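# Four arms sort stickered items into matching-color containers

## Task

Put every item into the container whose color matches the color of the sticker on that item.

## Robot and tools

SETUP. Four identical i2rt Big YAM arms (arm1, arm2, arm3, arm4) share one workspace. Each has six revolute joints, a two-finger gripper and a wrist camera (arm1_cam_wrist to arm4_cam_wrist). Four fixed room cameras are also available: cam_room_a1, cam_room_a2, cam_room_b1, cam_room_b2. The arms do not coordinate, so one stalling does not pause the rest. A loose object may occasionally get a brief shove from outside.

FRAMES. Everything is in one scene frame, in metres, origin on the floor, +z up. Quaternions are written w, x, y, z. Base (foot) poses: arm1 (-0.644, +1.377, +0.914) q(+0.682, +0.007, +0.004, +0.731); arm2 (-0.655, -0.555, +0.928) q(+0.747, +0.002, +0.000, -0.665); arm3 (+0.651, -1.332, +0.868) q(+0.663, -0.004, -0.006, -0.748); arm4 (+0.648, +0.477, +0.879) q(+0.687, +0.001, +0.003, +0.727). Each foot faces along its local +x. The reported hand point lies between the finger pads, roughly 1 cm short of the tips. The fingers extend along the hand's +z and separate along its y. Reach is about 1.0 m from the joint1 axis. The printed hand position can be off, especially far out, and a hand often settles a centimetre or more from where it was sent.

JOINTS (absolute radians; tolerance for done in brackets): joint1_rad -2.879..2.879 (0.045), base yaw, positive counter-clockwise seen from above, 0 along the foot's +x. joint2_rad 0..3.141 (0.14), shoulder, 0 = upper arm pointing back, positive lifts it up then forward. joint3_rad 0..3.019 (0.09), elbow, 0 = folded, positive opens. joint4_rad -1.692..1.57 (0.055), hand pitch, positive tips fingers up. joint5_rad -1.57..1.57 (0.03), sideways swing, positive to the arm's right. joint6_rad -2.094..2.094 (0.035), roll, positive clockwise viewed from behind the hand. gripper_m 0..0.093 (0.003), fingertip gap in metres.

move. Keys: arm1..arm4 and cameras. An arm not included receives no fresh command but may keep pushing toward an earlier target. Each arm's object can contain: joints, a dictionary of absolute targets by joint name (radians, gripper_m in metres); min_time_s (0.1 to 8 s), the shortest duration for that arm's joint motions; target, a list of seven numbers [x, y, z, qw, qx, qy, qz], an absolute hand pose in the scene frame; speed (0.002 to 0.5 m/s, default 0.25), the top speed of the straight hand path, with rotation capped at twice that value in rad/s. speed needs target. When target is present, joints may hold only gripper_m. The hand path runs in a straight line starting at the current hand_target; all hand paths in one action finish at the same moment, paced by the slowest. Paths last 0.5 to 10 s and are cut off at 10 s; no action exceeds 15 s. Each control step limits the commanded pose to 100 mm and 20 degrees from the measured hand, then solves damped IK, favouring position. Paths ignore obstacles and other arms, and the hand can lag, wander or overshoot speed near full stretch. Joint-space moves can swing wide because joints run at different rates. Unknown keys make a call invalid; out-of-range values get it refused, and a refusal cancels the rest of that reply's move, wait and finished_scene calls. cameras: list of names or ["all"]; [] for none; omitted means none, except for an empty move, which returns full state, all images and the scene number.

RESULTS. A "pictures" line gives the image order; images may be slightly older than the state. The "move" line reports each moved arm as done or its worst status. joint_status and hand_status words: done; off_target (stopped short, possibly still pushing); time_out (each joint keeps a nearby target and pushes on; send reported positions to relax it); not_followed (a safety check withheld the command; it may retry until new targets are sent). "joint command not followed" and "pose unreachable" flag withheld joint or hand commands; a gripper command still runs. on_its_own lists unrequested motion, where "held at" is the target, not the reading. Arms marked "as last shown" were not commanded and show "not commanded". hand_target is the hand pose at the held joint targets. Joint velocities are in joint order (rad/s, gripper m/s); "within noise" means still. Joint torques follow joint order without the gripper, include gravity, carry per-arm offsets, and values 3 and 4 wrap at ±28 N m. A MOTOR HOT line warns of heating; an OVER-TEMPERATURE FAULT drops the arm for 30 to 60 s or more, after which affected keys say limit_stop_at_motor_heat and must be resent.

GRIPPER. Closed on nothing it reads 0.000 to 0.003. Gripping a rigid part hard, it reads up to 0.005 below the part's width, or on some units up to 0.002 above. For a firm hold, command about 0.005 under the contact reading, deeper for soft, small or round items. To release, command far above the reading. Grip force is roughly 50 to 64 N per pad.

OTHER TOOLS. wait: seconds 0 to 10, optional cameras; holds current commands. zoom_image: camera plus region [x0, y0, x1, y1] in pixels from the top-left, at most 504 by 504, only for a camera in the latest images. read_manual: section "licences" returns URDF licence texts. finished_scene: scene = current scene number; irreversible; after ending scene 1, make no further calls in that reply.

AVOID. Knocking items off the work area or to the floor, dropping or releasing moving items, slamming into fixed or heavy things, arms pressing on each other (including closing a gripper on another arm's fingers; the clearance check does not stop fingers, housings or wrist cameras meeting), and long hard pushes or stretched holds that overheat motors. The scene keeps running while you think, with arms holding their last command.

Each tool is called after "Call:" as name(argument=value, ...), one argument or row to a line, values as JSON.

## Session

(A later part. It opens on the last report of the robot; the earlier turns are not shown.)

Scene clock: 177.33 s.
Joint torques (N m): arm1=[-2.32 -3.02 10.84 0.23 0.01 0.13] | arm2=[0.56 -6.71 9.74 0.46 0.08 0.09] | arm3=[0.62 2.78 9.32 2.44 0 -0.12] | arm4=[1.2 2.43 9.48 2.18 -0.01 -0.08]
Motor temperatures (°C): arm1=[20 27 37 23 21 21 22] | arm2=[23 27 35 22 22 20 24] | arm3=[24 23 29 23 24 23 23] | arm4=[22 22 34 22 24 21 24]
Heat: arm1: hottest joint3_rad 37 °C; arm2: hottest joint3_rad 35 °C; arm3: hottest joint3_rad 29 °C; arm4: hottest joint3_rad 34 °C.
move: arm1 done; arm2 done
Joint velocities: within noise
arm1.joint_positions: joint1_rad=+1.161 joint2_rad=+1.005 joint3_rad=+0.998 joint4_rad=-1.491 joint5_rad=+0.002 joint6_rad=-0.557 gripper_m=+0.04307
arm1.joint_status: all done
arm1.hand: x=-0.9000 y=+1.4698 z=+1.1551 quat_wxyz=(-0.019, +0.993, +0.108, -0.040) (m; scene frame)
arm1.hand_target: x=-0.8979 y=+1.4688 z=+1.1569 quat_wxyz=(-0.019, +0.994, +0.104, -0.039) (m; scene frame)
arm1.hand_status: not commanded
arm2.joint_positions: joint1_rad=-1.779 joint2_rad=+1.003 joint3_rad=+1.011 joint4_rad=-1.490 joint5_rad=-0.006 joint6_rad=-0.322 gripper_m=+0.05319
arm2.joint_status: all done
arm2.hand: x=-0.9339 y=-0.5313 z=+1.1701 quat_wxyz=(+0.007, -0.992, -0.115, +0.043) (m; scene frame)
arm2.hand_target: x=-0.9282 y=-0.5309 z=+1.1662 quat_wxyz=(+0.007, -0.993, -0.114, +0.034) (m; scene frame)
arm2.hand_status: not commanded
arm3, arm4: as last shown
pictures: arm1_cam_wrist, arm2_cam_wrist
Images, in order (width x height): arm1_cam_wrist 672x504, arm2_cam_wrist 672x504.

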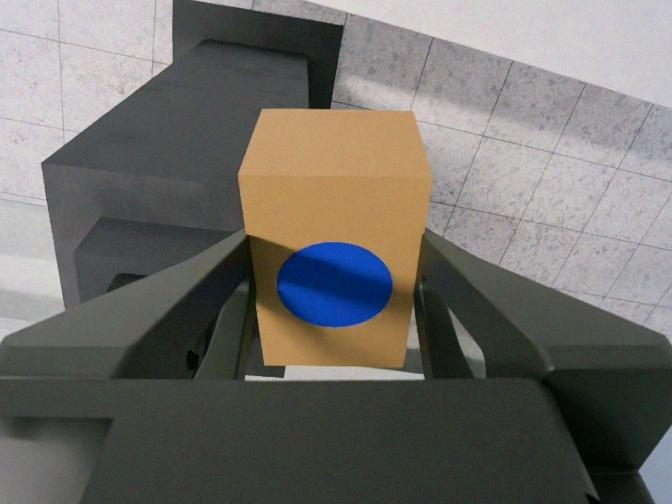

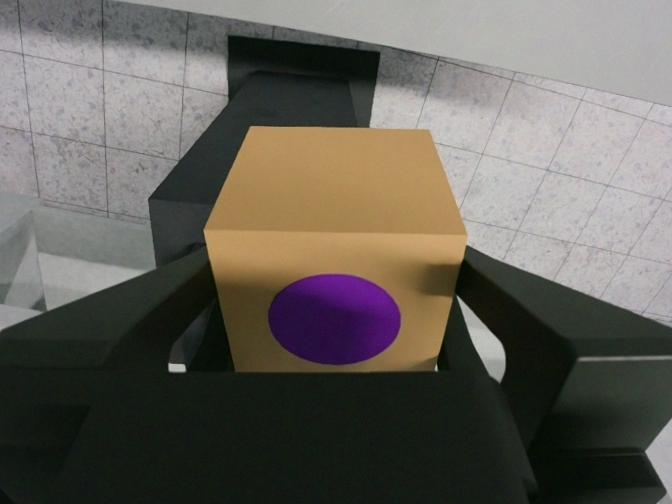

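Call:
move(
  arm1={"joints": {"joint1_rad": -2.249, "joint6_rad": 0, "joint4_rad": -1.55}, "min_time_s": 5.5},
  arm2={"joints": {"joint1_rad": 0.918, "joint6_rad": 0, "joint4_rad": -1.55}, "min_time_s": 5},
)

Call:
move(
  arm1={"target": [-0.06, 0.970, 1.10, 0, 0.2998, 0.954, 0], "speed": 0.2},
  arm2={"target": [-0.042, -0.919, 1.10, 0, 0.2653, 0.9642, 0], "speed": 0.2},
  cameras=["arm1_cam_wrist", "arm2_cam_wrist", "arm3_cam_wrist", "arm4_cam_wrist"],
)

Scene clock: 196.60 s.
Joint torques (N m): arm1=[-1.85 -2.96 10.65 0.16 0.03 0.08] | arm2=[0.67 -6.53 9.65 0.29 0.04 0.22] | arm3=[0.62 2.96 9.31 2.47 0.02 -0.11] | arm4=[0.44 2.43 9.55 2.09 -0.01 -0.1]
Motor temperatures (°C): arm1=[20 26 36 23 21 21 22] | arm2=[23 27 35 22 22 20 24] | arm3=[24 23 29 23 24 23 23] | arm4=[22 22 34 22 24 21 24]
Heat: arm1: hottest joint3_rad 36 °C; arm2: hottest joint3_rad 35 °C; arm3: hottest joint3_rad 29 °C; arm4: hottest joint3_rad 34 °C.
move: arm1 done; arm2 done
Joint velocities: within noise
arm1.joint_positions: joint1_rad=-2.247 joint2_rad=+1.005 joint3_rad=+0.998 joint4_rad=-1.539 joint5_rad=+0.003 joint6_rad=-0.009 gripper_m=+0.04307
arm1.joint_status: all done
arm1.hand: x=-0.4236 y=+1.2252 z=+1.1464 quat_wxyz=(-0.004, -0.295, -0.956, +0.006) (m; scene frame)
arm1.hand_target: x=-0.4262 y=+1.2262 z=+1.1483 quat_wxyz=(-0.002, -0.300, -0.954, +0.005) (m; scene frame)
arm1.hand_status: not commanded
arm2.joint_positions: joint1_rad=+0.917 joint2_rad=+1.003 joint3_rad=+1.011 joint4_rad=-1.537 joint5_rad=-0.005 joint6_rad=-0.015 gripper_m=+0.05324
arm2.joint_status: all done
arm2.hand: x=-0.4252 y=-0.6926 z=+1.1698 quat_wxyz=(-0.021, -0.258, -0.966, +0.002) (m; scene frame)
arm2.hand_target: x=-0.4306 y=-0.6894 z=+1.1660 quat_wxyz=(-0.011, -0.265, -0.964, -0.001) (m; scene frame)
arm2.hand_status: not commanded
arm3, arm4: as last shown
pictures: none

Scene clock: 199.63 s.
Joint torques (N m): arm1=[-2.61 -20.66 16.16 0.12 -0.07 0.12] | arm2=[1.2 -24.64 15.64 0.14 0.14 0.21] | arm3=[0.62 2.78 9.26 2.47 0.01 -0.13] | arm4=[0.62 2.14 9.4 2.25 0 -0.08]
Motor temperatures (°C): arm1=[20 26 36 23 21 21 22] | arm2=[23 27 35 22 22 20 24] | arm3=[24 23 29 23 24 23 23] | arm4=[22 22 34 22 24 21 24]
Heat: arm1: hottest joint3_rad 36 °C; arm2: hottest joint3_rad 35 °C; arm3: hottest joint3_rad 29 °C; arm4: hottest joint3_rad 34 °C.
move: arm1 off_target; arm2 off_target
Joint velocities: within noise
arm1.joint_positions: joint1_rad=-2.247 joint2_rad=+2.272 joint3_rad=+2.387 joint4_rad=-1.685 joint5_rad=-0.005 joint6_rad=-0.009 gripper_m=+0.04307
arm1.joint_status: not commanded
arm1.hand: x=-0.0679 y=+0.9792 z=+1.0755 quat_wxyz=(+0.007, -0.295, -0.956, -0.001) (m; scene frame)
arm1.hand_target: x=-0.0615 y=+0.9710 z=+1.0999 quat_wxyz=(-0.019, -0.300, -0.954, +0.006) (m; scene frame)
arm1.hand_status: off_target (0.027 m and 1.0 deg from the pose sent, 0.447 m and 1.0 deg at the start; a joint's target at an end of its range on 22 of 91 steps)
arm2.joint_positions: joint1_rad=+0.917 joint2_rad=+2.287 joint3_rad=+2.385 joint4_rad=-1.670 joint5_rad=+0.000 joint6_rad=-0.011 gripper_m=+0.05324
arm2.joint_status: not commanded
arm2.hand: x=-0.0526 y=-0.9147 z=+1.0888 quat_wxyz=(+0.000, -0.259, -0.966, -0.002) (m; scene frame)
arm2.hand_target: x=-0.0430 y=-0.9184 z=+1.0996 quat_wxyz=(-0.014, -0.265, -0.964, +0.004) (m; scene frame)
arm2.hand_status: off_target (0.016 m and 0.7 deg from the pose sent, 0.450 m and 2.6 deg at the start; a joint's target at an end of its range on 21 of 91 steps)
arm3, arm4: as last shown
pictures: arm1_cam_wrist, arm2_cam_wrist, arm3_cam_wrist, arm4_cam_wrist
Images, in order (width x height): arm1_cam_wrist 672x504, arm2_cam_wrist 672x504, arm3_cam_wrist 672x504, arm4_cam_wrist 672x504.

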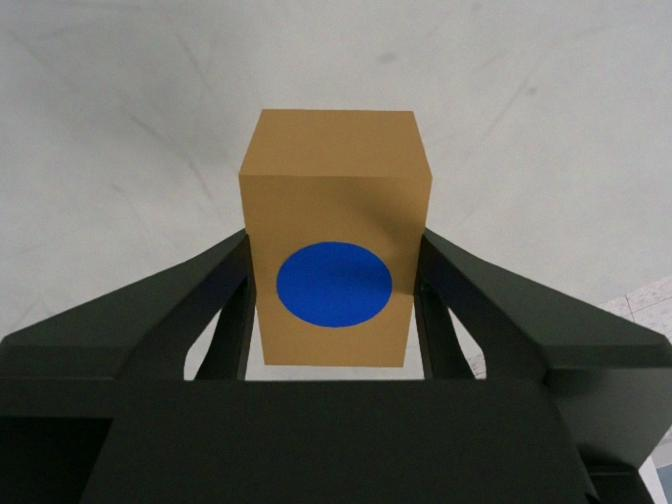

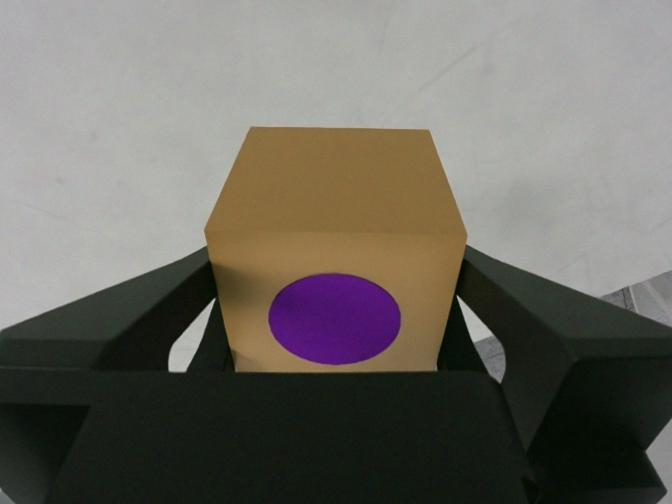

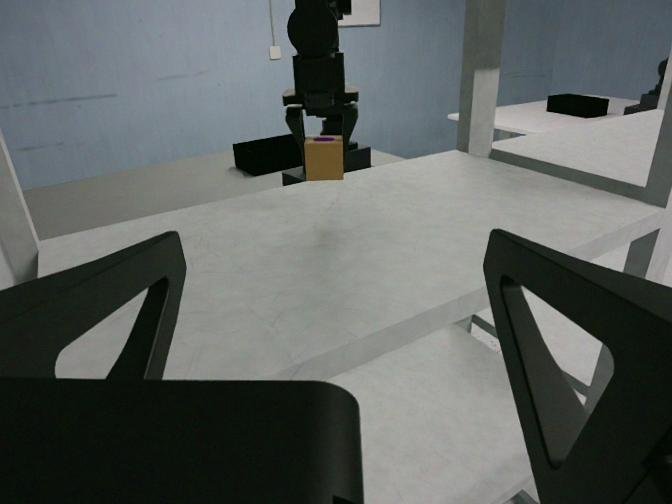

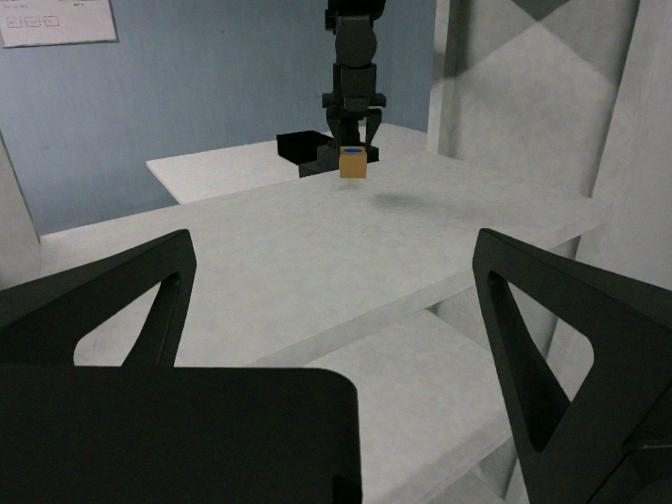

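Call:
move(
  arm1={"target": [-0.06, 0.970, 1.04, 0, 0.2998, 0.954, 0], "speed": 0.06},
  arm2={"target": [-0.042, -0.919, 1.035, 0, 0.2653, 0.9642, 0], "speed": 0.06},
  cameras=["arm3_cam_wrist", "arm4_cam_wrist"],
)

Scene clock: 206.00 s.
Joint torques (N m): arm1=[-2.02 -20.37 10.73 0.83 -0.05 0.11] | arm2=[1.08 -23.71 9.68 1.35 0.14 0.22] | arm3=[0.67 2.9 9.26 2.48 0.02 -0.12] | arm4=[0.79 2.73 9.52 2.15 -0.01 -0.08]
Motor temperatures (°C): arm1=[20 26 37 23 21 21 22] | arm2=[23 27 36 22 22 20 24] | arm3=[24 23 29 23 24 23 23] | arm4=[22 22 34 22 24 21 24]
Heat: arm1: hottest joint3_rad 37 °C; arm2: hottest joint3_rad 36 °C; arm3: hottest joint3_rad 29 °C; arm4: hottest joint3_rad 34 °C.
move: arm1 done; arm2 off_target
Joint velocities: within noise
arm1.joint_positions: joint1_rad=-2.247 joint2_rad=+2.289 joint3_rad=+2.339 joint4_rad=-1.612 joint5_rad=-0.005 joint6_rad=-0.009 gripper_m=+0.04307
arm1.joint_status: not commanded
arm1.hand: x=-0.0617 y=+0.9746 z=+1.0459 quat_wxyz=(+0.003, -0.295, -0.956, +0.000) (m; scene frame)
arm1.hand_target: x=-0.0602 y=+0.9700 z=+1.0399 quat_wxyz=(+0.000, -0.300, -0.954, +0.000) (m; scene frame)
arm1.hand_status: done (0.008 m and 0.7 deg from the pose sent, 0.037 m and 1.0 deg at the start)
arm2.joint_positions: joint1_rad=+0.917 joint2_rad=+2.292 joint3_rad=+2.319 joint4_rad=-1.571 joint5_rad=+0.000 joint6_rad=-0.011 gripper_m=+0.05324
arm2.joint_status: not commanded
arm2.hand: x=-0.0442 y=-0.9195 z=+1.0607 quat_wxyz=(-0.013, -0.259, -0.966, +0.002) (m; scene frame)
arm2.hand_target: x=-0.0427 y=-0.9186 z=+1.0351 quat_wxyz=(+0.000, -0.265, -0.964, +0.000) (m; scene frame)
arm2.hand_status: off_target (0.026 m and 1.7 deg from the pose sent, 0.055 m and 0.7 deg at the start)
arm3, arm4: as last shown
pictures: arm3_cam_wrist, arm4_cam_wrist
Images, in order (width x height): arm3_cam_wrist 672x504, arm4_cam_wrist 672x504.

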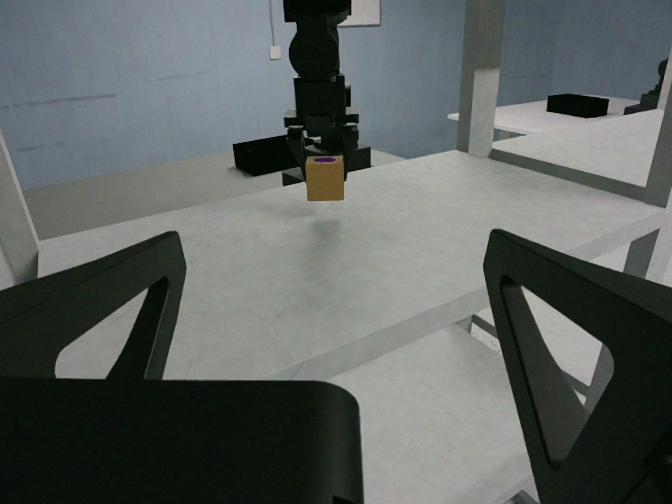

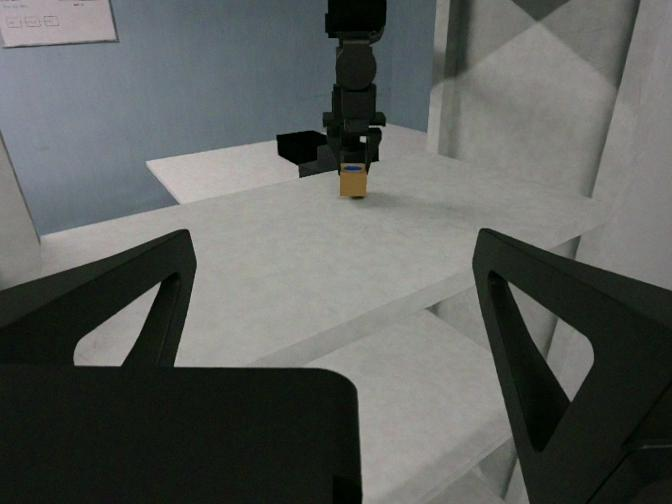

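Call:
move(
  arm1={"target": [-0.06, 0.970, 1.022, 0, 0.2998, 0.954, 0], "speed": 0.04},
  arm2={"target": [-0.042, -0.919, 1.010, 0, 0.2653, 0.9642, 0], "speed": 0.04},
  cameras=["arm3_cam_wrist", "arm4_cam_wrist"],
)

Scene clock: 210.70 s.
Joint torques (N m): arm1=[-2.55 -20.19 9.91 1.25 -0.09 0.14] | arm2=[1.08 -23.59 9.68 1.33 0.14 0.21] | arm3=[0.67 2.9 9.28 2.47 0 -0.13] | arm4=[0.97 2.78 9.57 2.18 0 -0.1]
Motor temperatures (°C): arm1=[20 27 37 23 21 21 22] | arm2=[23 27 36 22 22 20 24] | arm3=[24 23 29 23 24 23 23] | arm4=[22 22 35 22 24 21 24]
Heat: arm1: hottest joint3_rad 37 °C; arm2: hottest joint3_rad 36 °C; arm3: hottest joint3_rad 29 °C; arm4: hottest joint3_rad 35 °C.
move: arm1 done; arm2 off_target
Joint velocities: within noise
arm1.joint_positions: joint1_rad=-2.247 joint2_rad=+2.289 joint3_rad=+2.301 joint4_rad=-1.571 joint5_rad=-0.005 joint6_rad=-0.009 gripper_m=+0.04307
arm1.joint_status: not commanded
arm1.hand: x=-0.0609 y=+0.9740 z=+1.0315 quat_wxyz=(+0.002, -0.295, -0.956, +0.000) (m; scene frame)
arm1.hand_target: x=-0.0602 y=+0.9700 z=+1.0220 quat_wxyz=(+0.000, -0.300, -0.954, +0.000) (m; scene frame)
arm1.hand_status: done (0.010 m and 0.7 deg from the pose sent, 0.024 m and 0.7 deg at the start)
arm2.joint_positions: joint1_rad=+0.917 joint2_rad=+2.295 joint3_rad=+2.262 joint4_rad=-1.510 joint5_rad=+0.000 joint6_rad=-0.011 gripper_m=+0.05324
arm2.joint_status: not commanded
arm2.hand: x=-0.0433 y=-0.9201 z=+1.0365 quat_wxyz=(-0.014, -0.259, -0.966, +0.002) (m; scene frame)
arm2.hand_target: x=-0.0427 y=-0.9186 z=+1.0104 quat_wxyz=(+0.000, -0.265, -0.964, +0.000) (m; scene frame)
arm2.hand_status: off_target (0.027 m and 1.7 deg from the pose sent, 0.051 m and 1.7 deg at the start)
arm3, arm4: as last shown
pictures: arm3_cam_wrist, arm4_cam_wrist
Images, in order (width x height): arm3_cam_wrist 672x504, arm4_cam_wrist 672x504.

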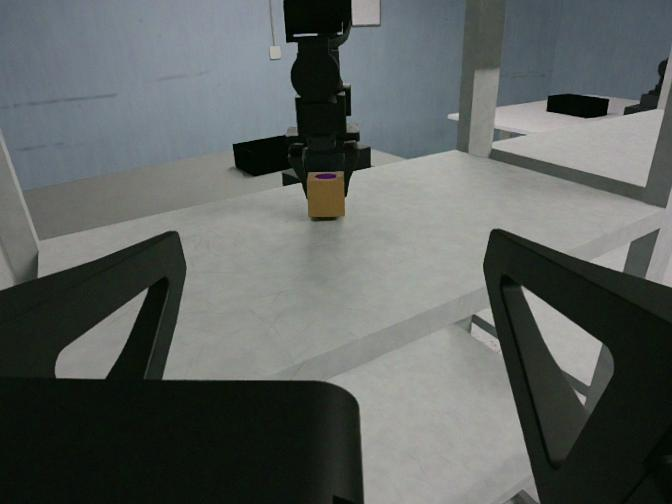

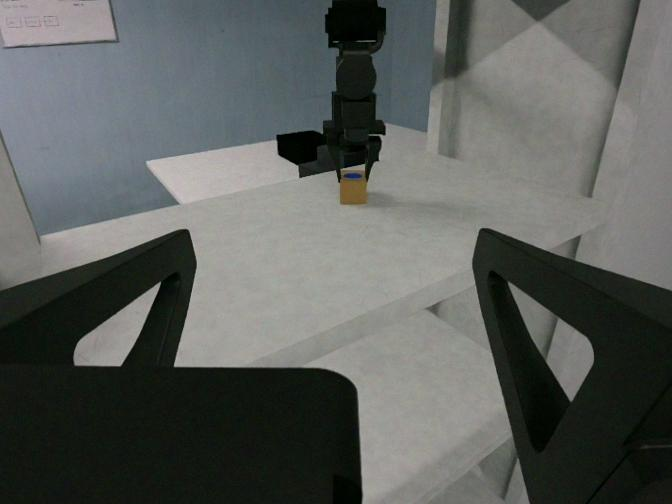

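Call:
zoom_image(
  camera="arm3_cam_wrist",
  region=[270, 130, 390, 250],
)

Call:
zoom_image(
  camera="arm4_cam_wrist",
  region=[300, 130, 410, 230],
)

Scaled by 4.200.

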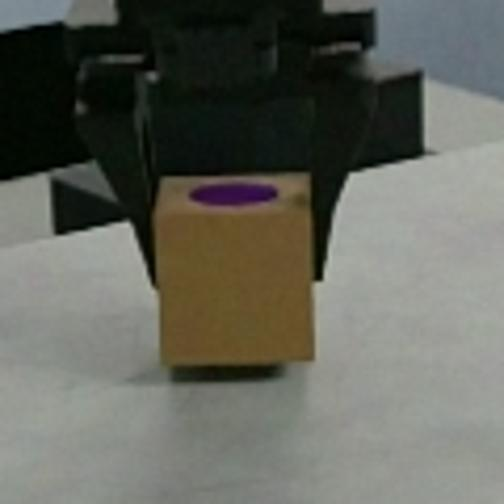

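Scaled by 4.582.

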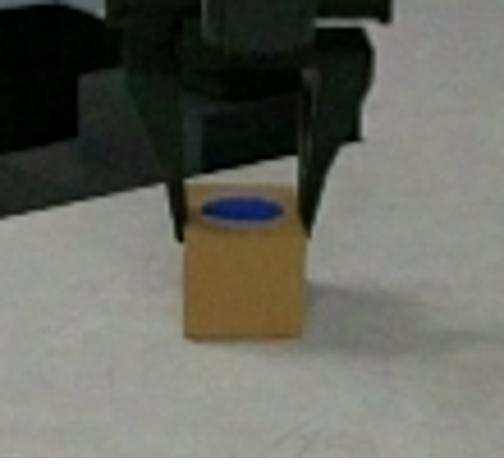

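Call:
move(
  arm1={"target": [-0.06, 0.970, 1.014, 0, 0.2998, 0.954, 0], "speed": 0.03},
  arm2={"target": [-0.042, -0.919, 1.001, 0, 0.2653, 0.9642, 0], "speed": 0.03},
  cameras=["arm3_cam_wrist", "arm4_cam_wrist"],
)

Call:
zoom_image(
  camera="arm3_cam_wrist",
  region=[270, 130, 390, 250],
)

Call:
zoom_image(
  camera="arm4_cam_wrist",
  region=[300, 130, 410, 230],
)

Scene clock: 218.23 s.
Joint torques (N m): arm1=[-2.08 -20.31 8.83 1.48 0.01 0.1] | arm2=[1.03 -23.36 9.55 1.42 0.15 0.21] | arm3=[0.5 2.67 9.33 2.44 0.01 -0.13] | arm4=[0.5 2.49 9.32 2.02 0.02 -0.09]
Motor temperatures (°C): arm1=[20 27 36 23 21 21 22] | arm2=[23 27 35 22 22 20 24] | arm3=[24 23 29 23 24 23 23] | arm4=[22 22 35 22 24 21 24]
Heat: arm1: hottest joint3_rad 36 °C; arm2: hottest joint3_rad 35 °C; arm3: hottest joint3_rad 29 °C; arm4: hottest joint3_rad 35 °C.
move: arm1 off_target; arm2 off_target
Joint velocities: within noise
arm1.joint_positions: joint1_rad=-2.247 joint2_rad=+2.286 joint3_rad=+2.292 joint4_rad=-1.561 joint5_rad=-0.006 joint6_rad=-0.009 gripper_m=+0.04307
arm1.joint_status: not commanded
arm1.hand: x=-0.0605 y=+0.9740 z=+1.0299 quat_wxyz=(-0.001, -0.295, -0.956, +0.000) (m; scene frame)
arm1.hand_target: x=-0.0604 y=+0.9702 z=+1.0142 quat_wxyz=(+0.000, -0.300, -0.954, +0.000) (m; scene frame)
arm1.hand_status: off_target (0.016 m and 0.6 deg from the pose sent, 0.018 m and 0.6 deg at the start)
arm2.joint_positions: joint1_rad=+0.917 joint2_rad=+2.296 joint3_rad=+2.245 joint4_rad=-1.489 joint5_rad=+0.000 joint6_rad=-0.011 gripper_m=+0.05324
arm2.joint_status: not commanded
arm2.hand: x=-0.0428 y=-0.9203 z=+1.0296 quat_wxyz=(-0.015, -0.259, -0.966, +0.003) (m; scene frame)
arm2.hand_target: x=-0.0429 y=-0.9185 z=+1.0015 quat_wxyz=(+0.000, -0.265, -0.964, +0.000) (m; scene frame)
arm2.hand_status: off_target (0.029 m and 1.9 deg from the pose sent, 0.035 m and 1.7 deg at the start)
arm3, arm4: as last shown
pictures: arm3_cam_wrist, arm4_cam_wrist
Images, in order (width x height): arm3_cam_wrist 672x504, arm4_cam_wrist 672x504.

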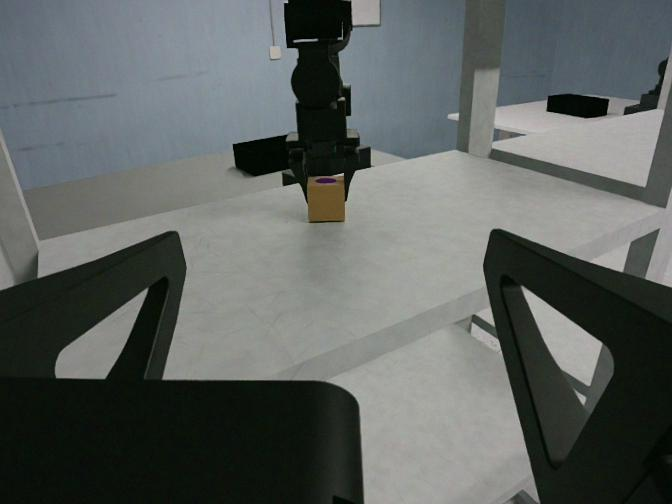

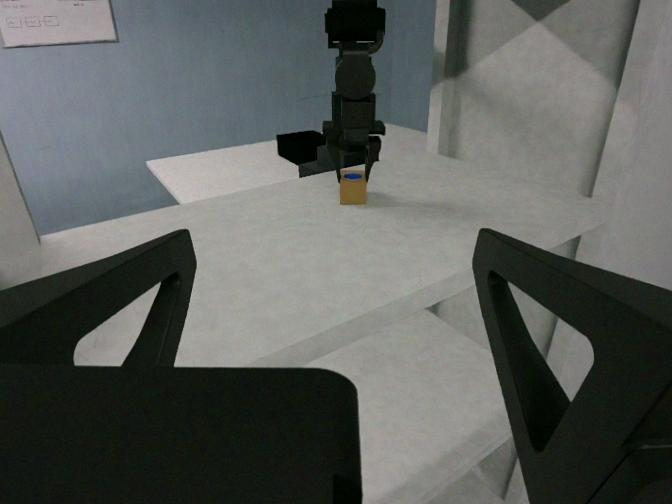

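Scaled by 4.200.

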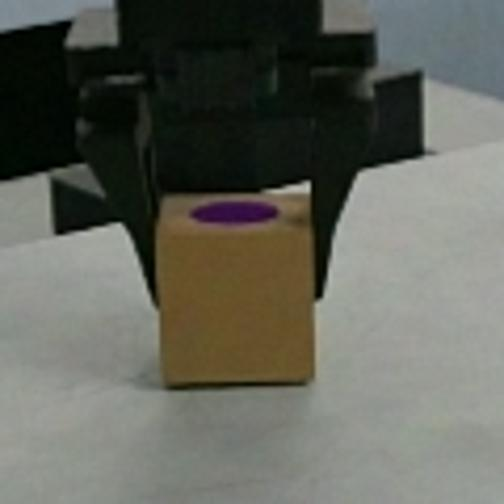

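Scaled by 4.582.

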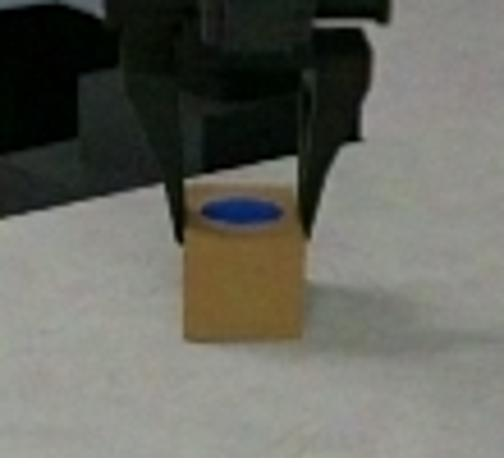

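Call:
move(
  arm1={"joints": {"gripper_m": 0.085}},
  arm2={"target": [-0.042, -0.919, 0.996, 0, 0.2653, 0.9642, 0], "speed": 0.03},
)

Call:
move(
  arm1={"target": [-0.075, 0.977, 1.12, 0, 0.2998, 0.954, 0], "speed": 0.12},
  arm2={"joints": {"gripper_m": 0.09}},
  cameras=["arm4_cam_wrist", "arm3_cam_wrist", "arm1_cam_wrist"],
)

Scene clock: 223.40 s.
Joint torques (N m): arm1=[-2.2 -20.48 10.69 0.99 0.02 0.06] | arm2=[1.03 -23.36 8.88 1.76 0.14 0.21] | arm3=[0.73 2.84 9.28 2.48 0.01 -0.11] | arm4=[1.03 2.26 9.55 2.1 0.01 -0.07]
Motor temperatures (°C): arm1=[20 27 36 23 21 21 22] | arm2=[23 27 35 22 22 20 24] | arm3=[24 23 29 23 24 23 23] | arm4=[22 22 35 22 24 21 24]
Heat: arm1: hottest joint3_rad 36 °C; arm2: hottest joint3_rad 35 °C; arm3: hottest joint3_rad 29 °C; arm4: hottest joint3_rad 35 °C.
move: arm1 done; arm2 off_target
Joint velocities: within noise
arm1.joint_positions: joint1_rad=-2.247 joint2_rad=+2.287 joint3_rad=+2.272 joint4_rad=-1.545 joint5_rad=-0.006 joint6_rad=-0.009 gripper_m=+0.08496
arm1.joint_status: all done
arm1.hand: x=-0.0614 y=+0.9746 z=+1.0217 quat_wxyz=(+0.002, -0.295, -0.956, +0.000) (m; scene frame)
arm1.hand_target: x=-0.0603 y=+0.9701 z=+1.0143 quat_wxyz=(+0.000, -0.300, -0.954, +0.000) (m; scene frame)
arm1.hand_status: not commanded
arm2.joint_positions: joint1_rad=+0.917 joint2_rad=+2.296 joint3_rad=+2.242 joint4_rad=-1.486 joint5_rad=+0.000 joint6_rad=-0.011 gripper_m=+0.05324
arm2.joint_status: not commanded
arm2.hand: x=-0.0426 y=-0.9204 z=+1.0287 quat_wxyz=(-0.016, -0.259, -0.966, +0.003) (m; scene frame)
arm2.hand_target: x=-0.0430 y=-0.9184 z=+0.9967 quat_wxyz=(+0.000, -0.265, -0.964, +0.000) (m; scene frame)
arm2.hand_status: off_target (0.033 m and 1.9 deg from the pose sent, 0.034 m and 1.9 deg at the start)
arm3, arm4: as last shown
pictures: none

Scene clock: 224.93 s.
Joint torques (N m): arm1=[-2.84 -21.89 15.12 0.12 0.04 0.08] | arm2=[1.03 -23.41 9.42 1.37 0.14 0.21] | arm3=[0.67 2.84 9.28 2.45 0.02 -0.12] | arm4=[0.44 2.49 9.46 2.09 0.01 -0.09]
Motor temperatures (°C): arm1=[20 27 36 23 21 21 22] | arm2=[23 27 35 22 22 20 24] | arm3=[24 23 29 23 24 23 23] | arm4=[22 22 35 22 24 21 24]
Heat: arm1: hottest joint3_rad 36 °C; arm2: hottest joint3_rad 35 °C; arm3: hottest joint3_rad 29 °C; arm4: hottest joint3_rad 35 °C.
move: arm1 off_target; arm2 done
Joint velocities: within noise
arm1.joint_positions: joint1_rad=-2.247 joint2_rad=+2.218 joint3_rad=+2.335 joint4_rad=-1.685 joint5_rad=-0.006 joint6_rad=-0.009 gripper_m=+0.08496
arm1.joint_status: not commanded
arm1.hand: x=-0.0785 y=+0.9870 z=+1.0924 quat_wxyz=(+0.006, -0.295, -0.956, -0.002) (m; scene frame)
arm1.hand_target: x=-0.0764 y=+0.9779 z=+1.1195 quat_wxyz=(-0.019, -0.300, -0.954, +0.006) (m; scene frame)
arm1.hand_status: off_target (0.030 m and 0.9 deg from the pose sent, 0.099 m and 0.7 deg at the start; a joint's target at an end of its range on 24 of 46 steps)
arm2.joint_positions: joint1_rad=+0.917 joint2_rad=+2.296 joint3_rad=+2.235 joint4_rad=-1.477 joint5_rad=+0.000 joint6_rad=-0.011 gripper_m=+0.08992
arm2.joint_status: all done
arm2.hand: x=-0.0424 y=-0.9206 z=+1.0261 quat_wxyz=(-0.017, -0.260, -0.966, +0.003) (m; scene frame)
arm2.hand_target: x=-0.0431 y=-0.9184 z=+0.9966 quat_wxyz=(+0.000, -0.265, -0.964, +0.000) (m; scene frame)
arm2.hand_status: not commanded
arm3.joint_positions: joint1_rad=-1.977 joint2_rad=+0.055 joint3_rad=+0.256 joint4_rad=-0.018 joint5_rad=+0.000 joint6_rad=+0.007 gripper_m=+0.09007
arm3.joint_status: not commanded
arm3.hand: x=+0.4211 y=-1.1930 z=+1.2062 quat_wxyz=(+0.193, -0.618, +0.174, +0.742) (m; scene frame)
arm3.hand_target: x=+0.4232 y=-1.1916 z=+1.2077 quat_wxyz=(+0.201, -0.612, +0.172, +0.745) (m; scene frame)
arm3.hand_status: not commanded
arm4.joint_positions: joint1_rad=+0.905 joint2_rad=+0.059 joint3_rad=+0.249 joint4_rad=-0.020 joint5_rad=+0.002 joint6_rad=+0.013 gripper_m=+0.09011
arm4.joint_status: not commanded
arm4.hand: x=+0.4306 y=+0.6323 z=+1.2146 quat_wxyz=(-0.224, +0.612, -0.200, -0.732) (m; scene frame)
arm4.hand_target: x=+0.4328 y=+0.6303 z=+1.2222 quat_wxyz=(-0.231, +0.602, -0.192, -0.740) (m; scene frame)
arm4.hand_status: not commanded
pictures: arm1_cam_wrist, arm3_cam_wrist, arm4_cam_wrist
Images, in order (width x height): arm1_cam_wrist 672x504, arm3_cam_wrist 672x504, arm4_cam_wrist 672x504.

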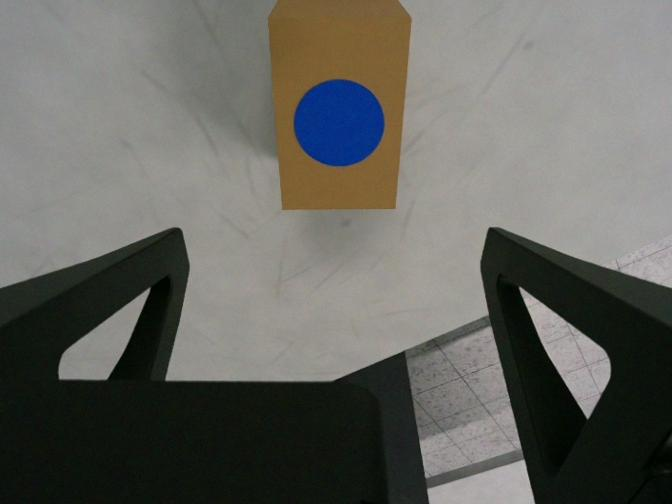

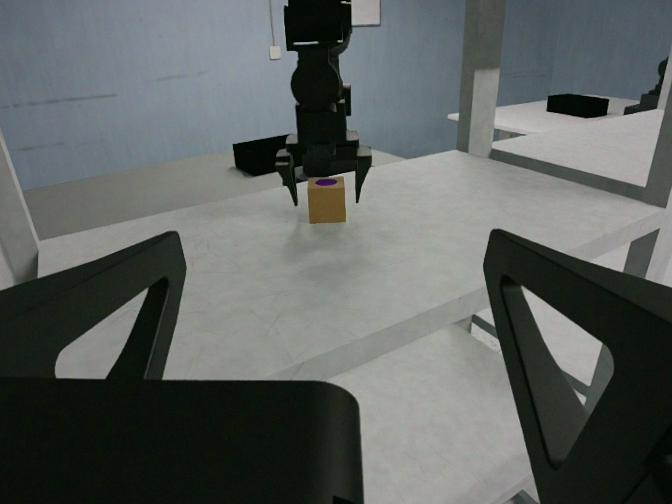

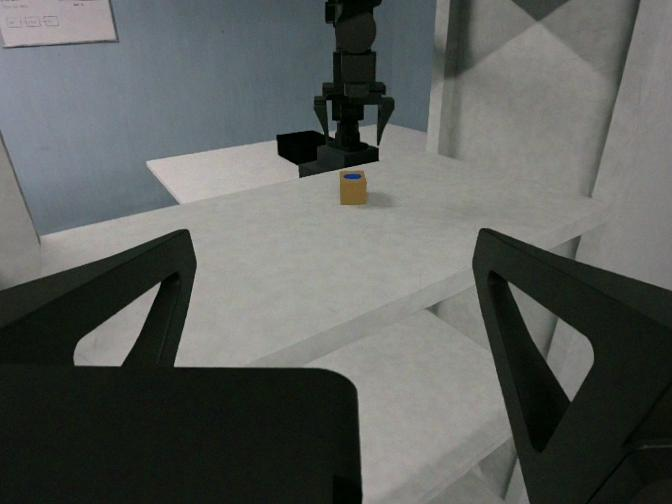

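Call:
move(
  arm1={"target": [-0.40, 1.21, 1.13, 0, 0.2998, 0.954, 0], "speed": 0.25},
  arm2={"target": [-0.058, -0.911, 1.13, 0, 0.2653, 0.9642, 0], "speed": 0.15},
  arm4={"target": [0.279, 0.734, 1.10, -0.1887, 0.7414, -0.2330, -0.6003], "speed": 0.2},
  cameras=["arm2_cam_wrist", "arm4_cam_wrist"],
)

Scene clock: 231.77 s.
Joint torques (N m): arm1=[-2.37 -4.07 10.73 0.21 0 0.12] | arm2=[0.91 -26.29 15.21 0.16 0.11 0.19] | arm3=[0.79 2.96 9.28 2.48 0.01 -0.12] | arm4=[1.44 -5.36 11.18 2.19 0.22 -0.14]
Motor temperatures (°C): arm1=[20 28 36 23 21 21 22] | arm2=[23 27 34 22 22 20 24] | arm3=[24 23 29 23 24 23 23] | arm4=[22 22 35 22 24 21 24]
Heat: arm1: hottest joint3_rad 36 °C; arm2: hottest joint3_rad 34 °C; arm3: hottest joint3_rad 29 °C; arm4: hottest joint3_rad 35 °C.
move: arm1 done; arm2 off_target; arm4 off_target
Joint velocities: within noise
arm1.joint_positions: joint1_rad=-2.247 joint2_rad=+1.089 joint3_rad=+1.012 joint4_rad=-1.469 joint5_rad=-0.006 joint6_rad=-0.009 gripper_m=+0.08496
arm1.joint_status: not commanded
arm1.hand: x=-0.3989 y=+1.2098 z=+1.1300 quat_wxyz=(-0.005, -0.295, -0.956, +0.002) (m; scene frame)
arm1.hand_target: x=-0.4000 y=+1.2100 z=+1.1300 quat_wxyz=(+0.000, -0.300, -0.954, +0.000) (m; scene frame)
arm1.hand_status: done (0.001 m and 0.8 deg from the pose sent, 0.393 m and 0.9 deg at the start)
arm2.joint_positions: joint1_rad=+0.917 joint2_rad=+2.229 joint3_rad=+2.320 joint4_rad=-1.670 joint5_rad=+0.000 joint6_rad=-0.011 gripper_m=+0.08992
arm2.joint_status: not commanded
arm2.hand: x=-0.0665 y=-0.9066 z=+1.1035 quat_wxyz=(+0.003, -0.260, -0.966, -0.003) (m; scene frame)
arm2.hand_target: x=-0.0594 y=-0.9101 z=+1.1297 quat_wxyz=(-0.021, -0.265, -0.964, +0.006) (m; scene frame)
arm2.hand_status: off_target (0.028 m and 0.8 deg from the pose sent, 0.106 m and 2.0 deg at the start; a joint's target at an end of its range on 26 of 65 steps)
arm3: as last shown
arm4.joint_positions: joint1_rad=+0.906 joint2_rad=+1.047 joint3_rad=+0.390 joint4_rad=+0.385 joint5_rad=+0.006 joint6_rad=+0.011 gripper_m=+0.09011
arm4.joint_status: not commanded
arm4.hand: x=+0.2946 y=+0.7264 z=+1.0720 quat_wxyz=(-0.178, +0.757, -0.246, -0.578) (m; scene frame)
arm4.hand_target: x=+0.2807 y=+0.7329 z=+1.1001 quat_wxyz=(-0.189, +0.741, -0.233, -0.600) (m; scene frame)
arm4.hand_status: off_target (0.033 m and 3.6 deg from the pose sent, 0.216 m and 21.9 deg at the start)
pictures: arm2_cam_wrist, arm4_cam_wrist
Images, in order (width x height): arm2_cam_wrist 672x504, arm4_cam_wrist 672x504.

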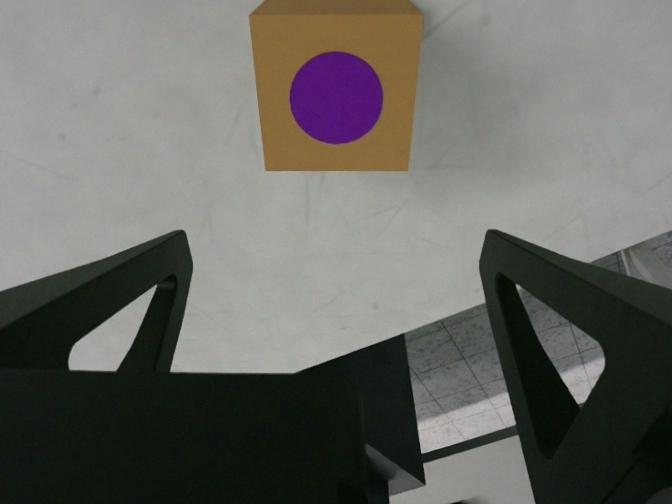

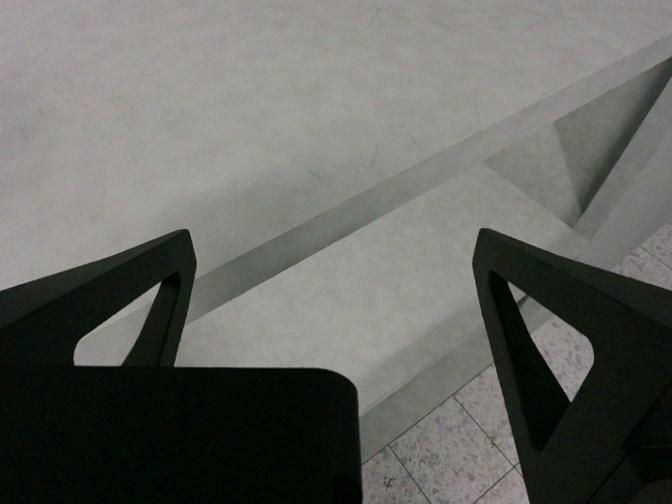

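Call:
move(
  arm2={"target": [-0.406, -0.703, 1.13, 0, 0.2653, 0.9642, 0], "speed": 0.25},
  arm3={"target": [0.264, -1.102, 1.10, -0.1668, 0.7493, -0.2060, -0.6068], "speed": 0.2},
  arm4={"target": [0.034, 0.934, 1.118, -0.1981, 0.7376, -0.2446, -0.5973], "speed": 0.2},
  cameras=["arm3_cam_wrist", "arm4_cam_wrist"],
)

Scene clock: 245.53 s.
Joint torques (N m): arm1=[-1.85 -3.78 10.52 0.16 -0.03 0.12] | arm2=[1.44 -7 9.69 0.36 0.13 0.21] | arm3=[1.67 -5.19 12.6 2.62 0.11 -0.14] | arm4=[0.85 -18.37 11.78 1.03 0.1 -0.1]
Motor temperatures (°C): arm1=[20 27 36 23 21 21 22] | arm2=[23 29 36 22 22 20 23] | arm3=[24 23 29 23 24 23 23] | arm4=[22 22 36 22 24 21 24]
Heat: arm1: hottest joint3_rad 36 °C; arm2: hottest joint3_rad 36 °C; arm3: hottest joint3_rad 29 °C; arm4: hottest joint3_rad 36 °C.
move: arm2 done; arm3 off_target; arm4 off_target
Joint velocities: within noise
arm1: as last shown
arm2.joint_positions: joint1_rad=+0.917 joint2_rad=+1.095 joint3_rad=+0.983 joint4_rad=-1.432 joint5_rad=+0.000 joint6_rad=-0.007 gripper_m=+0.08992
arm2.joint_status: not commanded
arm2.hand: x=-0.4023 y=-0.7071 z=+1.1359 quat_wxyz=(-0.013, -0.261, -0.965, +0.002) (m; scene frame)
arm2.hand_target: x=-0.4060 y=-0.7030 z=+1.1301 quat_wxyz=(+0.000, -0.265, -0.964, +0.000) (m; scene frame)
arm2.hand_status: done (0.008 m and 1.6 deg from the pose sent, 0.397 m and 0.8 deg at the start)
arm3.joint_positions: joint1_rad=-1.977 joint2_rad=+1.008 joint3_rad=+0.404 joint4_rad=+0.336 joint5_rad=+0.014 joint6_rad=+0.000 gripper_m=+0.09007
arm3.joint_status: not commanded
arm3.hand: x=+0.2796 y=-1.1096 z=+1.0685 quat_wxyz=(+0.158, -0.768, +0.215, +0.582) (m; scene frame)
arm3.hand_target: x=+0.2659 y=-1.1032 z=+1.1002 quat_wxyz=(+0.167, -0.749, +0.206, +0.607) (m; scene frame)
arm3.hand_status: off_target (0.036 m and 3.8 deg from the pose sent, 0.210 m and 22.1 deg at the start)
arm4.joint_positions: joint1_rad=+0.886 joint2_rad=+1.822 joint3_rad=+1.282 joint4_rad=+0.313 joint5_rad=+0.005 joint6_rad=+0.009 gripper_m=+0.09011
arm4.joint_status: not commanded
arm4.hand: x=+0.0421 y=+0.9209 z=+1.1093 quat_wxyz=(-0.190, +0.741, -0.248, -0.594) (m; scene frame)
arm4.hand_target: x=+0.0348 y=+0.9333 z=+1.1179 quat_wxyz=(-0.198, +0.738, -0.245, -0.597) (m; scene frame)
arm4.hand_status: off_target (0.018 m and 1.2 deg from the pose sent, 0.336 m and 3.9 deg at the start)
pictures: arm3_cam_wrist, arm4_cam_wrist
Images, in order (width x height): arm3_cam_wrist 672x504, arm4_cam_wrist 672x504.

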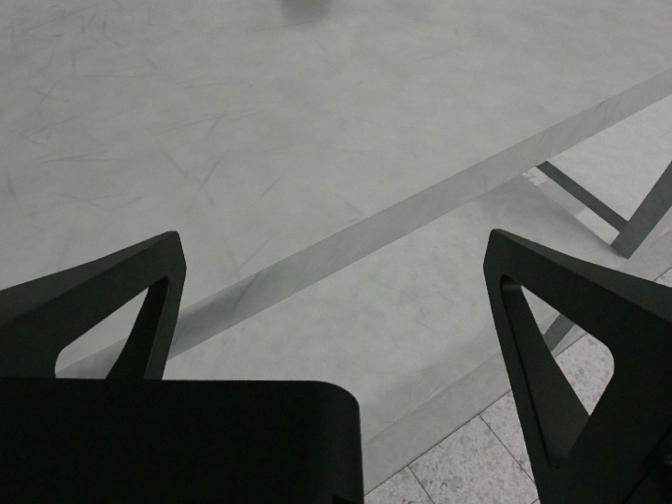

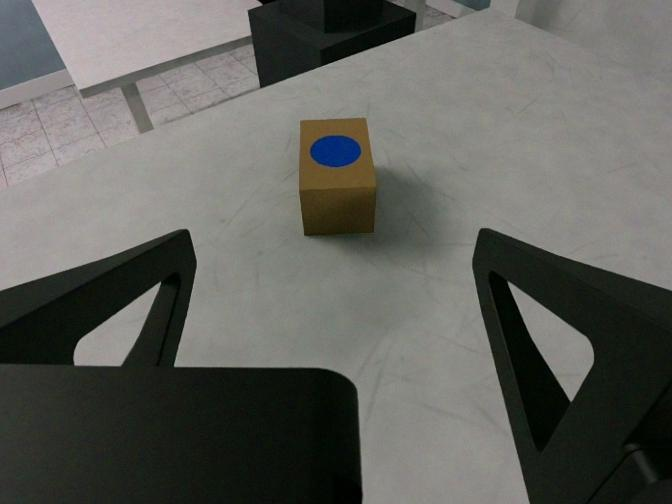

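Call:
move(
  arm3={"target": [0.058, -0.984, 1.118, -0.1668, 0.7493, -0.2060, -0.6068], "speed": 0.15},
  arm4={"target": [-0.071, 1.004, 1.11, -0.1981, 0.7376, -0.2446, -0.5973], "speed": 0.12},
  cameras=["arm3_cam_wrist", "arm4_cam_wrist"],
)

Scene clock: 265.53 s.
Joint torques (N m): arm1=[-2.32 -3.72 10.84 0.24 0 0.16] | arm2=[1.32 -7.24 9.58 0.34 0.13 0.21] | arm3=[1.73 -15.74 12.52 1.54 0.11 -0.13] | arm4=[1.03 -22.89 13 1.05 0.23 -0.06]
Motor temperatures (°C): arm1=[20 26 35 23 21 21 22] | arm2=[23 28 35 22 22 20 23] | arm3=[24 23 32 23 24 23 23] | arm4=[22 23 36 22 24 21 24]
Heat: arm1: hottest joint3_rad 35 °C; arm2: hottest joint3_rad 35 °C; arm3: hottest joint3_rad 32 °C; arm4: hottest joint3_rad 36 °C.
move: arm3 off_target; arm4 off_target
Joint velocities: within noise
arm1, arm2: as last shown
arm3.joint_positions: joint1_rad=-1.977 joint2_rad=+1.626 joint3_rad=+1.042 joint4_rad=+0.351 joint5_rad=+0.015 joint6_rad=+0.000 gripper_m=+0.09007
arm3.joint_status: not commanded
arm3.hand: x=+0.0726 y=-0.9884 z=+1.0987 quat_wxyz=(+0.162, -0.758, +0.213, +0.595) (m; scene frame)
arm3.hand_target: x=+0.0592 y=-0.9847 z=+1.1181 quat_wxyz=(+0.167, -0.749, +0.206, +0.607) (m; scene frame)
arm3.hand_status: off_target (0.025 m and 1.9 deg from the pose sent, 0.259 m and 3.8 deg at the start)
arm4.joint_positions: joint1_rad=+0.886 joint2_rad=+2.126 joint3_rad=+1.759 joint4_rad=+0.141 joint5_rad=+0.010 joint6_rad=+0.009 gripper_m=+0.09011
arm4.joint_status: not commanded
arm4.hand: x=-0.0595 y=+0.9958 z=+1.1045 quat_wxyz=(-0.192, +0.741, -0.250, -0.593) (m; scene frame)
arm4.hand_target: x=-0.0700 y=+1.0030 z=+1.1098 quat_wxyz=(-0.198, +0.737, -0.245, -0.598) (m; scene frame)
arm4.hand_status: off_target (0.015 m and 1.1 deg from the pose sent, 0.140 m and 1.1 deg at the start)
pictures: arm3_cam_wrist, arm4_cam_wrist
Images, in order (width x height): arm3_cam_wrist 672x504, arm4_cam_wrist 672x504.

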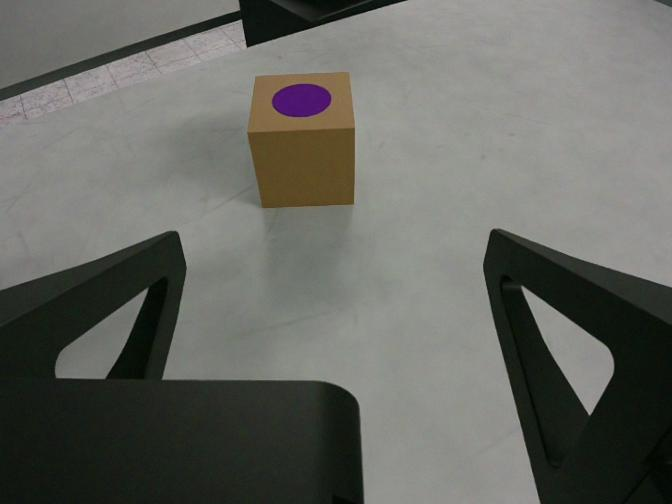

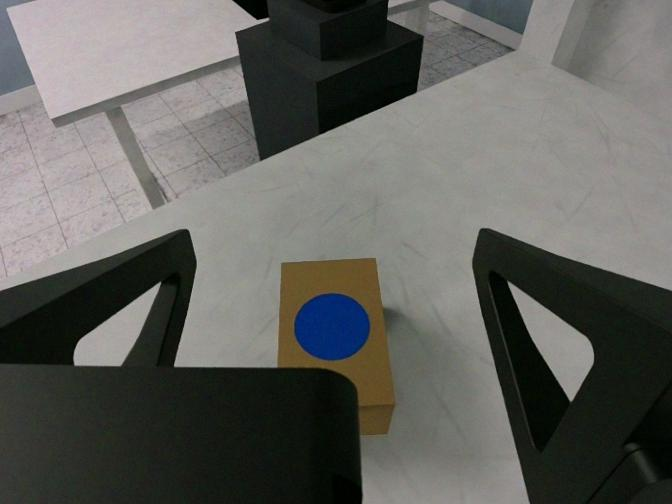

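Call:
move(
  arm3={"target": [-0.075, -0.925, 1.125, -0.1589, 0.7519, -0.1962, -0.6089], "speed": 0.12},
  arm4={"target": [-0.072, 1.004, 1.012, -0.1981, 0.7376, -0.2446, -0.5973], "speed": 0.07},
  cameras=["arm3_cam_wrist", "arm4_cam_wrist"],
)

Scene clock: 283.27 s.
Joint torques (N m): arm1=[-1.96 -3.9 10.73 0.16 -0.01 0.11] | arm2=[1.26 -7.18 9.61 0.36 0.13 0.21] | arm3=[2.37 -21.71 13.89 1.55 -0.08 -0.13] | arm4=[0.91 -24.12 8.72 2.15 0.23 -0.04]
Motor temperatures (°C): arm1=[20 25 35 23 21 21 22] | arm2=[23 27 35 22 22 20 23] | arm3=[24 24 32 23 24 23 23] | arm4=[22 25 38 22 24 21 24]
Heat: arm1: hottest joint3_rad 35 °C; arm2: hottest joint3_rad 35 °C; arm3: hottest joint3_rad 32 °C; arm4: hottest joint3_rad 38 °C.
move: arm3 off_target; arm4 off_target
Joint velocities: within noise
arm1, arm2: as last shown
arm3.joint_positions: joint1_rad=-1.969 joint2_rad=+1.949 joint3_rad=+1.532 joint4_rad=+0.182 joint5_rad=+0.011 joint6_rad=-0.002 gripper_m=+0.09007
arm3.joint_status: not commanded
arm3.hand: x=-0.0560 y=-0.9216 z=+1.1053 quat_wxyz=(+0.158, -0.760, +0.208, +0.595) (m; scene frame)
arm3.hand_target: x=-0.0733 y=-0.9262 z=+1.1251 quat_wxyz=(+0.159, -0.752, +0.196, +0.609) (m; scene frame)
arm3.hand_status: off_target (0.028 m and 2.3 deg from the pose sent, 0.163 m and 2.6 deg at the start)
arm4.joint_positions: joint1_rad=+0.886 joint2_rad=+2.248 joint3_rad=+1.744 joint4_rad=+0.294 joint5_rad=+0.010 joint6_rad=+0.009 gripper_m=+0.09011
arm4.joint_status: not commanded
arm4.hand: x=-0.0694 y=+1.0026 z=+1.0277 quat_wxyz=(-0.194, +0.736, -0.248, -0.599) (m; scene frame)
arm4.hand_target: x=-0.0716 y=+1.0035 z=+1.0120 quat_wxyz=(-0.198, +0.738, -0.245, -0.597) (m; scene frame)
arm4.hand_status: off_target (0.016 m and 0.7 deg from the pose sent, 0.094 m and 1.1 deg at the start)
pictures: arm3_cam_wrist, arm4_cam_wrist
Images, in order (width x height): arm3_cam_wrist 672x504, arm4_cam_wrist 672x504.

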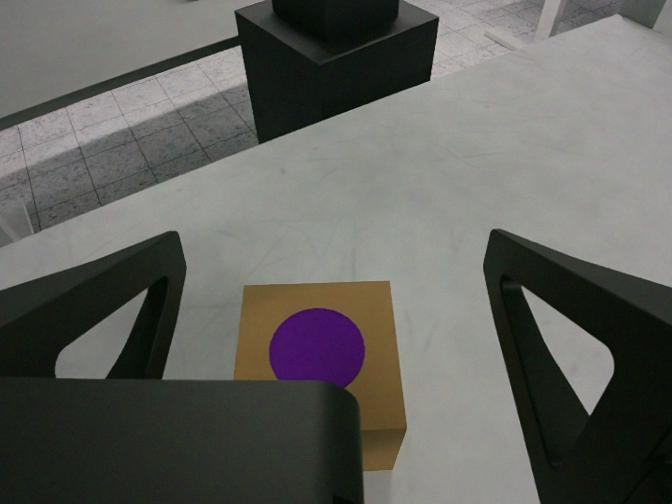

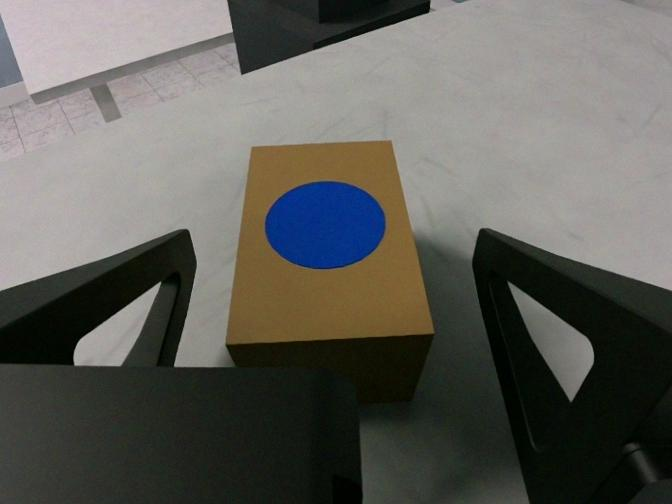

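Call:
move(
  arm3={"target": [-0.073, -0.932, 1.015, -0.1589, 0.7519, -0.1962, -0.6089], "speed": 0.07},
  arm4={"joints": {"gripper_m": 0.03}},
  cameras=["arm3_cam_wrist", "arm4_cam_wrist"],
)

Scene clock: 291.67 s.
Joint torques (N m): arm1=[-2.02 -3.6 10.74 -0.02 0.01 0.12] | arm2=[1.32 -7.24 9.58 0.35 0.13 0.21] | arm3=[2.61 -21.77 7.82 2.56 0.05 -0.09] | arm4=[0.91 -24.35 8.84 2.19 0.18 -0.1]
Motor temperatures (°C): arm1=[20 25 35 23 21 21 22] | arm2=[23 27 34 22 22 20 23] | arm3=[24 24 33 23 24 23 23] | arm4=[22 27 38 22 24 21 25]
Heat: arm1: hottest joint3_rad 35 °C; arm2: hottest joint3_rad 34 °C; arm3: hottest joint3_rad 33 °C; arm4: hottest joint3_rad 38 °C.
move: arm3 off_target; arm4 off_target
Joint velocities: within noise
arm1, arm2: as last shown
arm3.joint_positions: joint1_rad=-1.964 joint2_rad=+2.073 joint3_rad=+1.488 joint4_rad=+0.396 joint5_rad=+0.012 joint6_rad=-0.006 gripper_m=+0.09006
arm3.joint_status: not commanded
arm3.hand: x=-0.0670 y=-0.9210 z=+1.0333 quat_wxyz=(+0.163, -0.746, +0.202, +0.613) (m; scene frame)
arm3.hand_target: x=-0.0725 y=-0.9322 z=+1.0153 quat_wxyz=(+0.159, -0.752, +0.196, +0.609) (m; scene frame)
arm3.hand_status: off_target (0.022 m and 1.1 deg from the pose sent, 0.092 m and 2.3 deg at the start)
arm4.joint_positions: joint1_rad=+0.886 joint2_rad=+2.248 joint3_rad=+1.744 joint4_rad=+0.295 joint5_rad=+0.011 joint6_rad=+0.008 gripper_m=+0.04450
arm4.joint_status: gripper_m off_target (ended at +0.04453, target +0.03000)
arm4.hand: x=-0.0694 y=+1.0027 z=+1.0279 quat_wxyz=(-0.194, +0.736, -0.248, -0.600) (m; scene frame)
arm4.hand_target: x=-0.0716 y=+1.0035 z=+1.0119 quat_wxyz=(-0.198, +0.738, -0.245, -0.597) (m; scene frame)
arm4.hand_status: not commanded
pictures: arm3_cam_wrist, arm4_cam_wrist
Images, in order (width x height): arm3_cam_wrist 672x504, arm4_cam_wrist 672x504.

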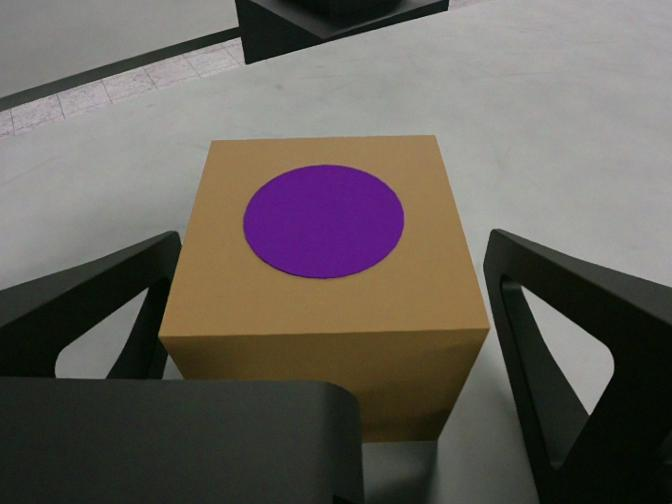

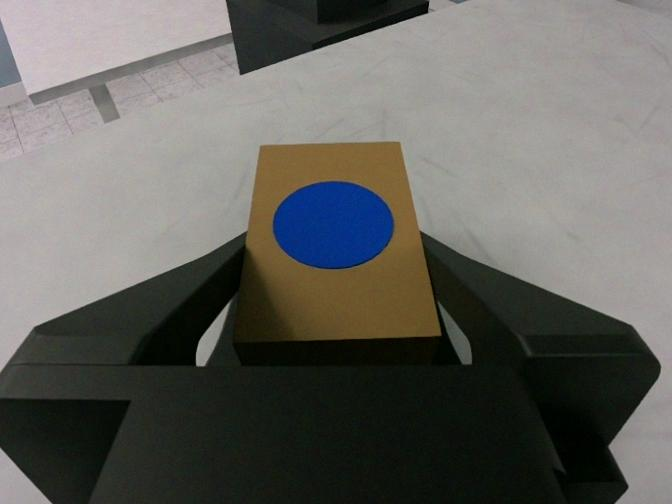

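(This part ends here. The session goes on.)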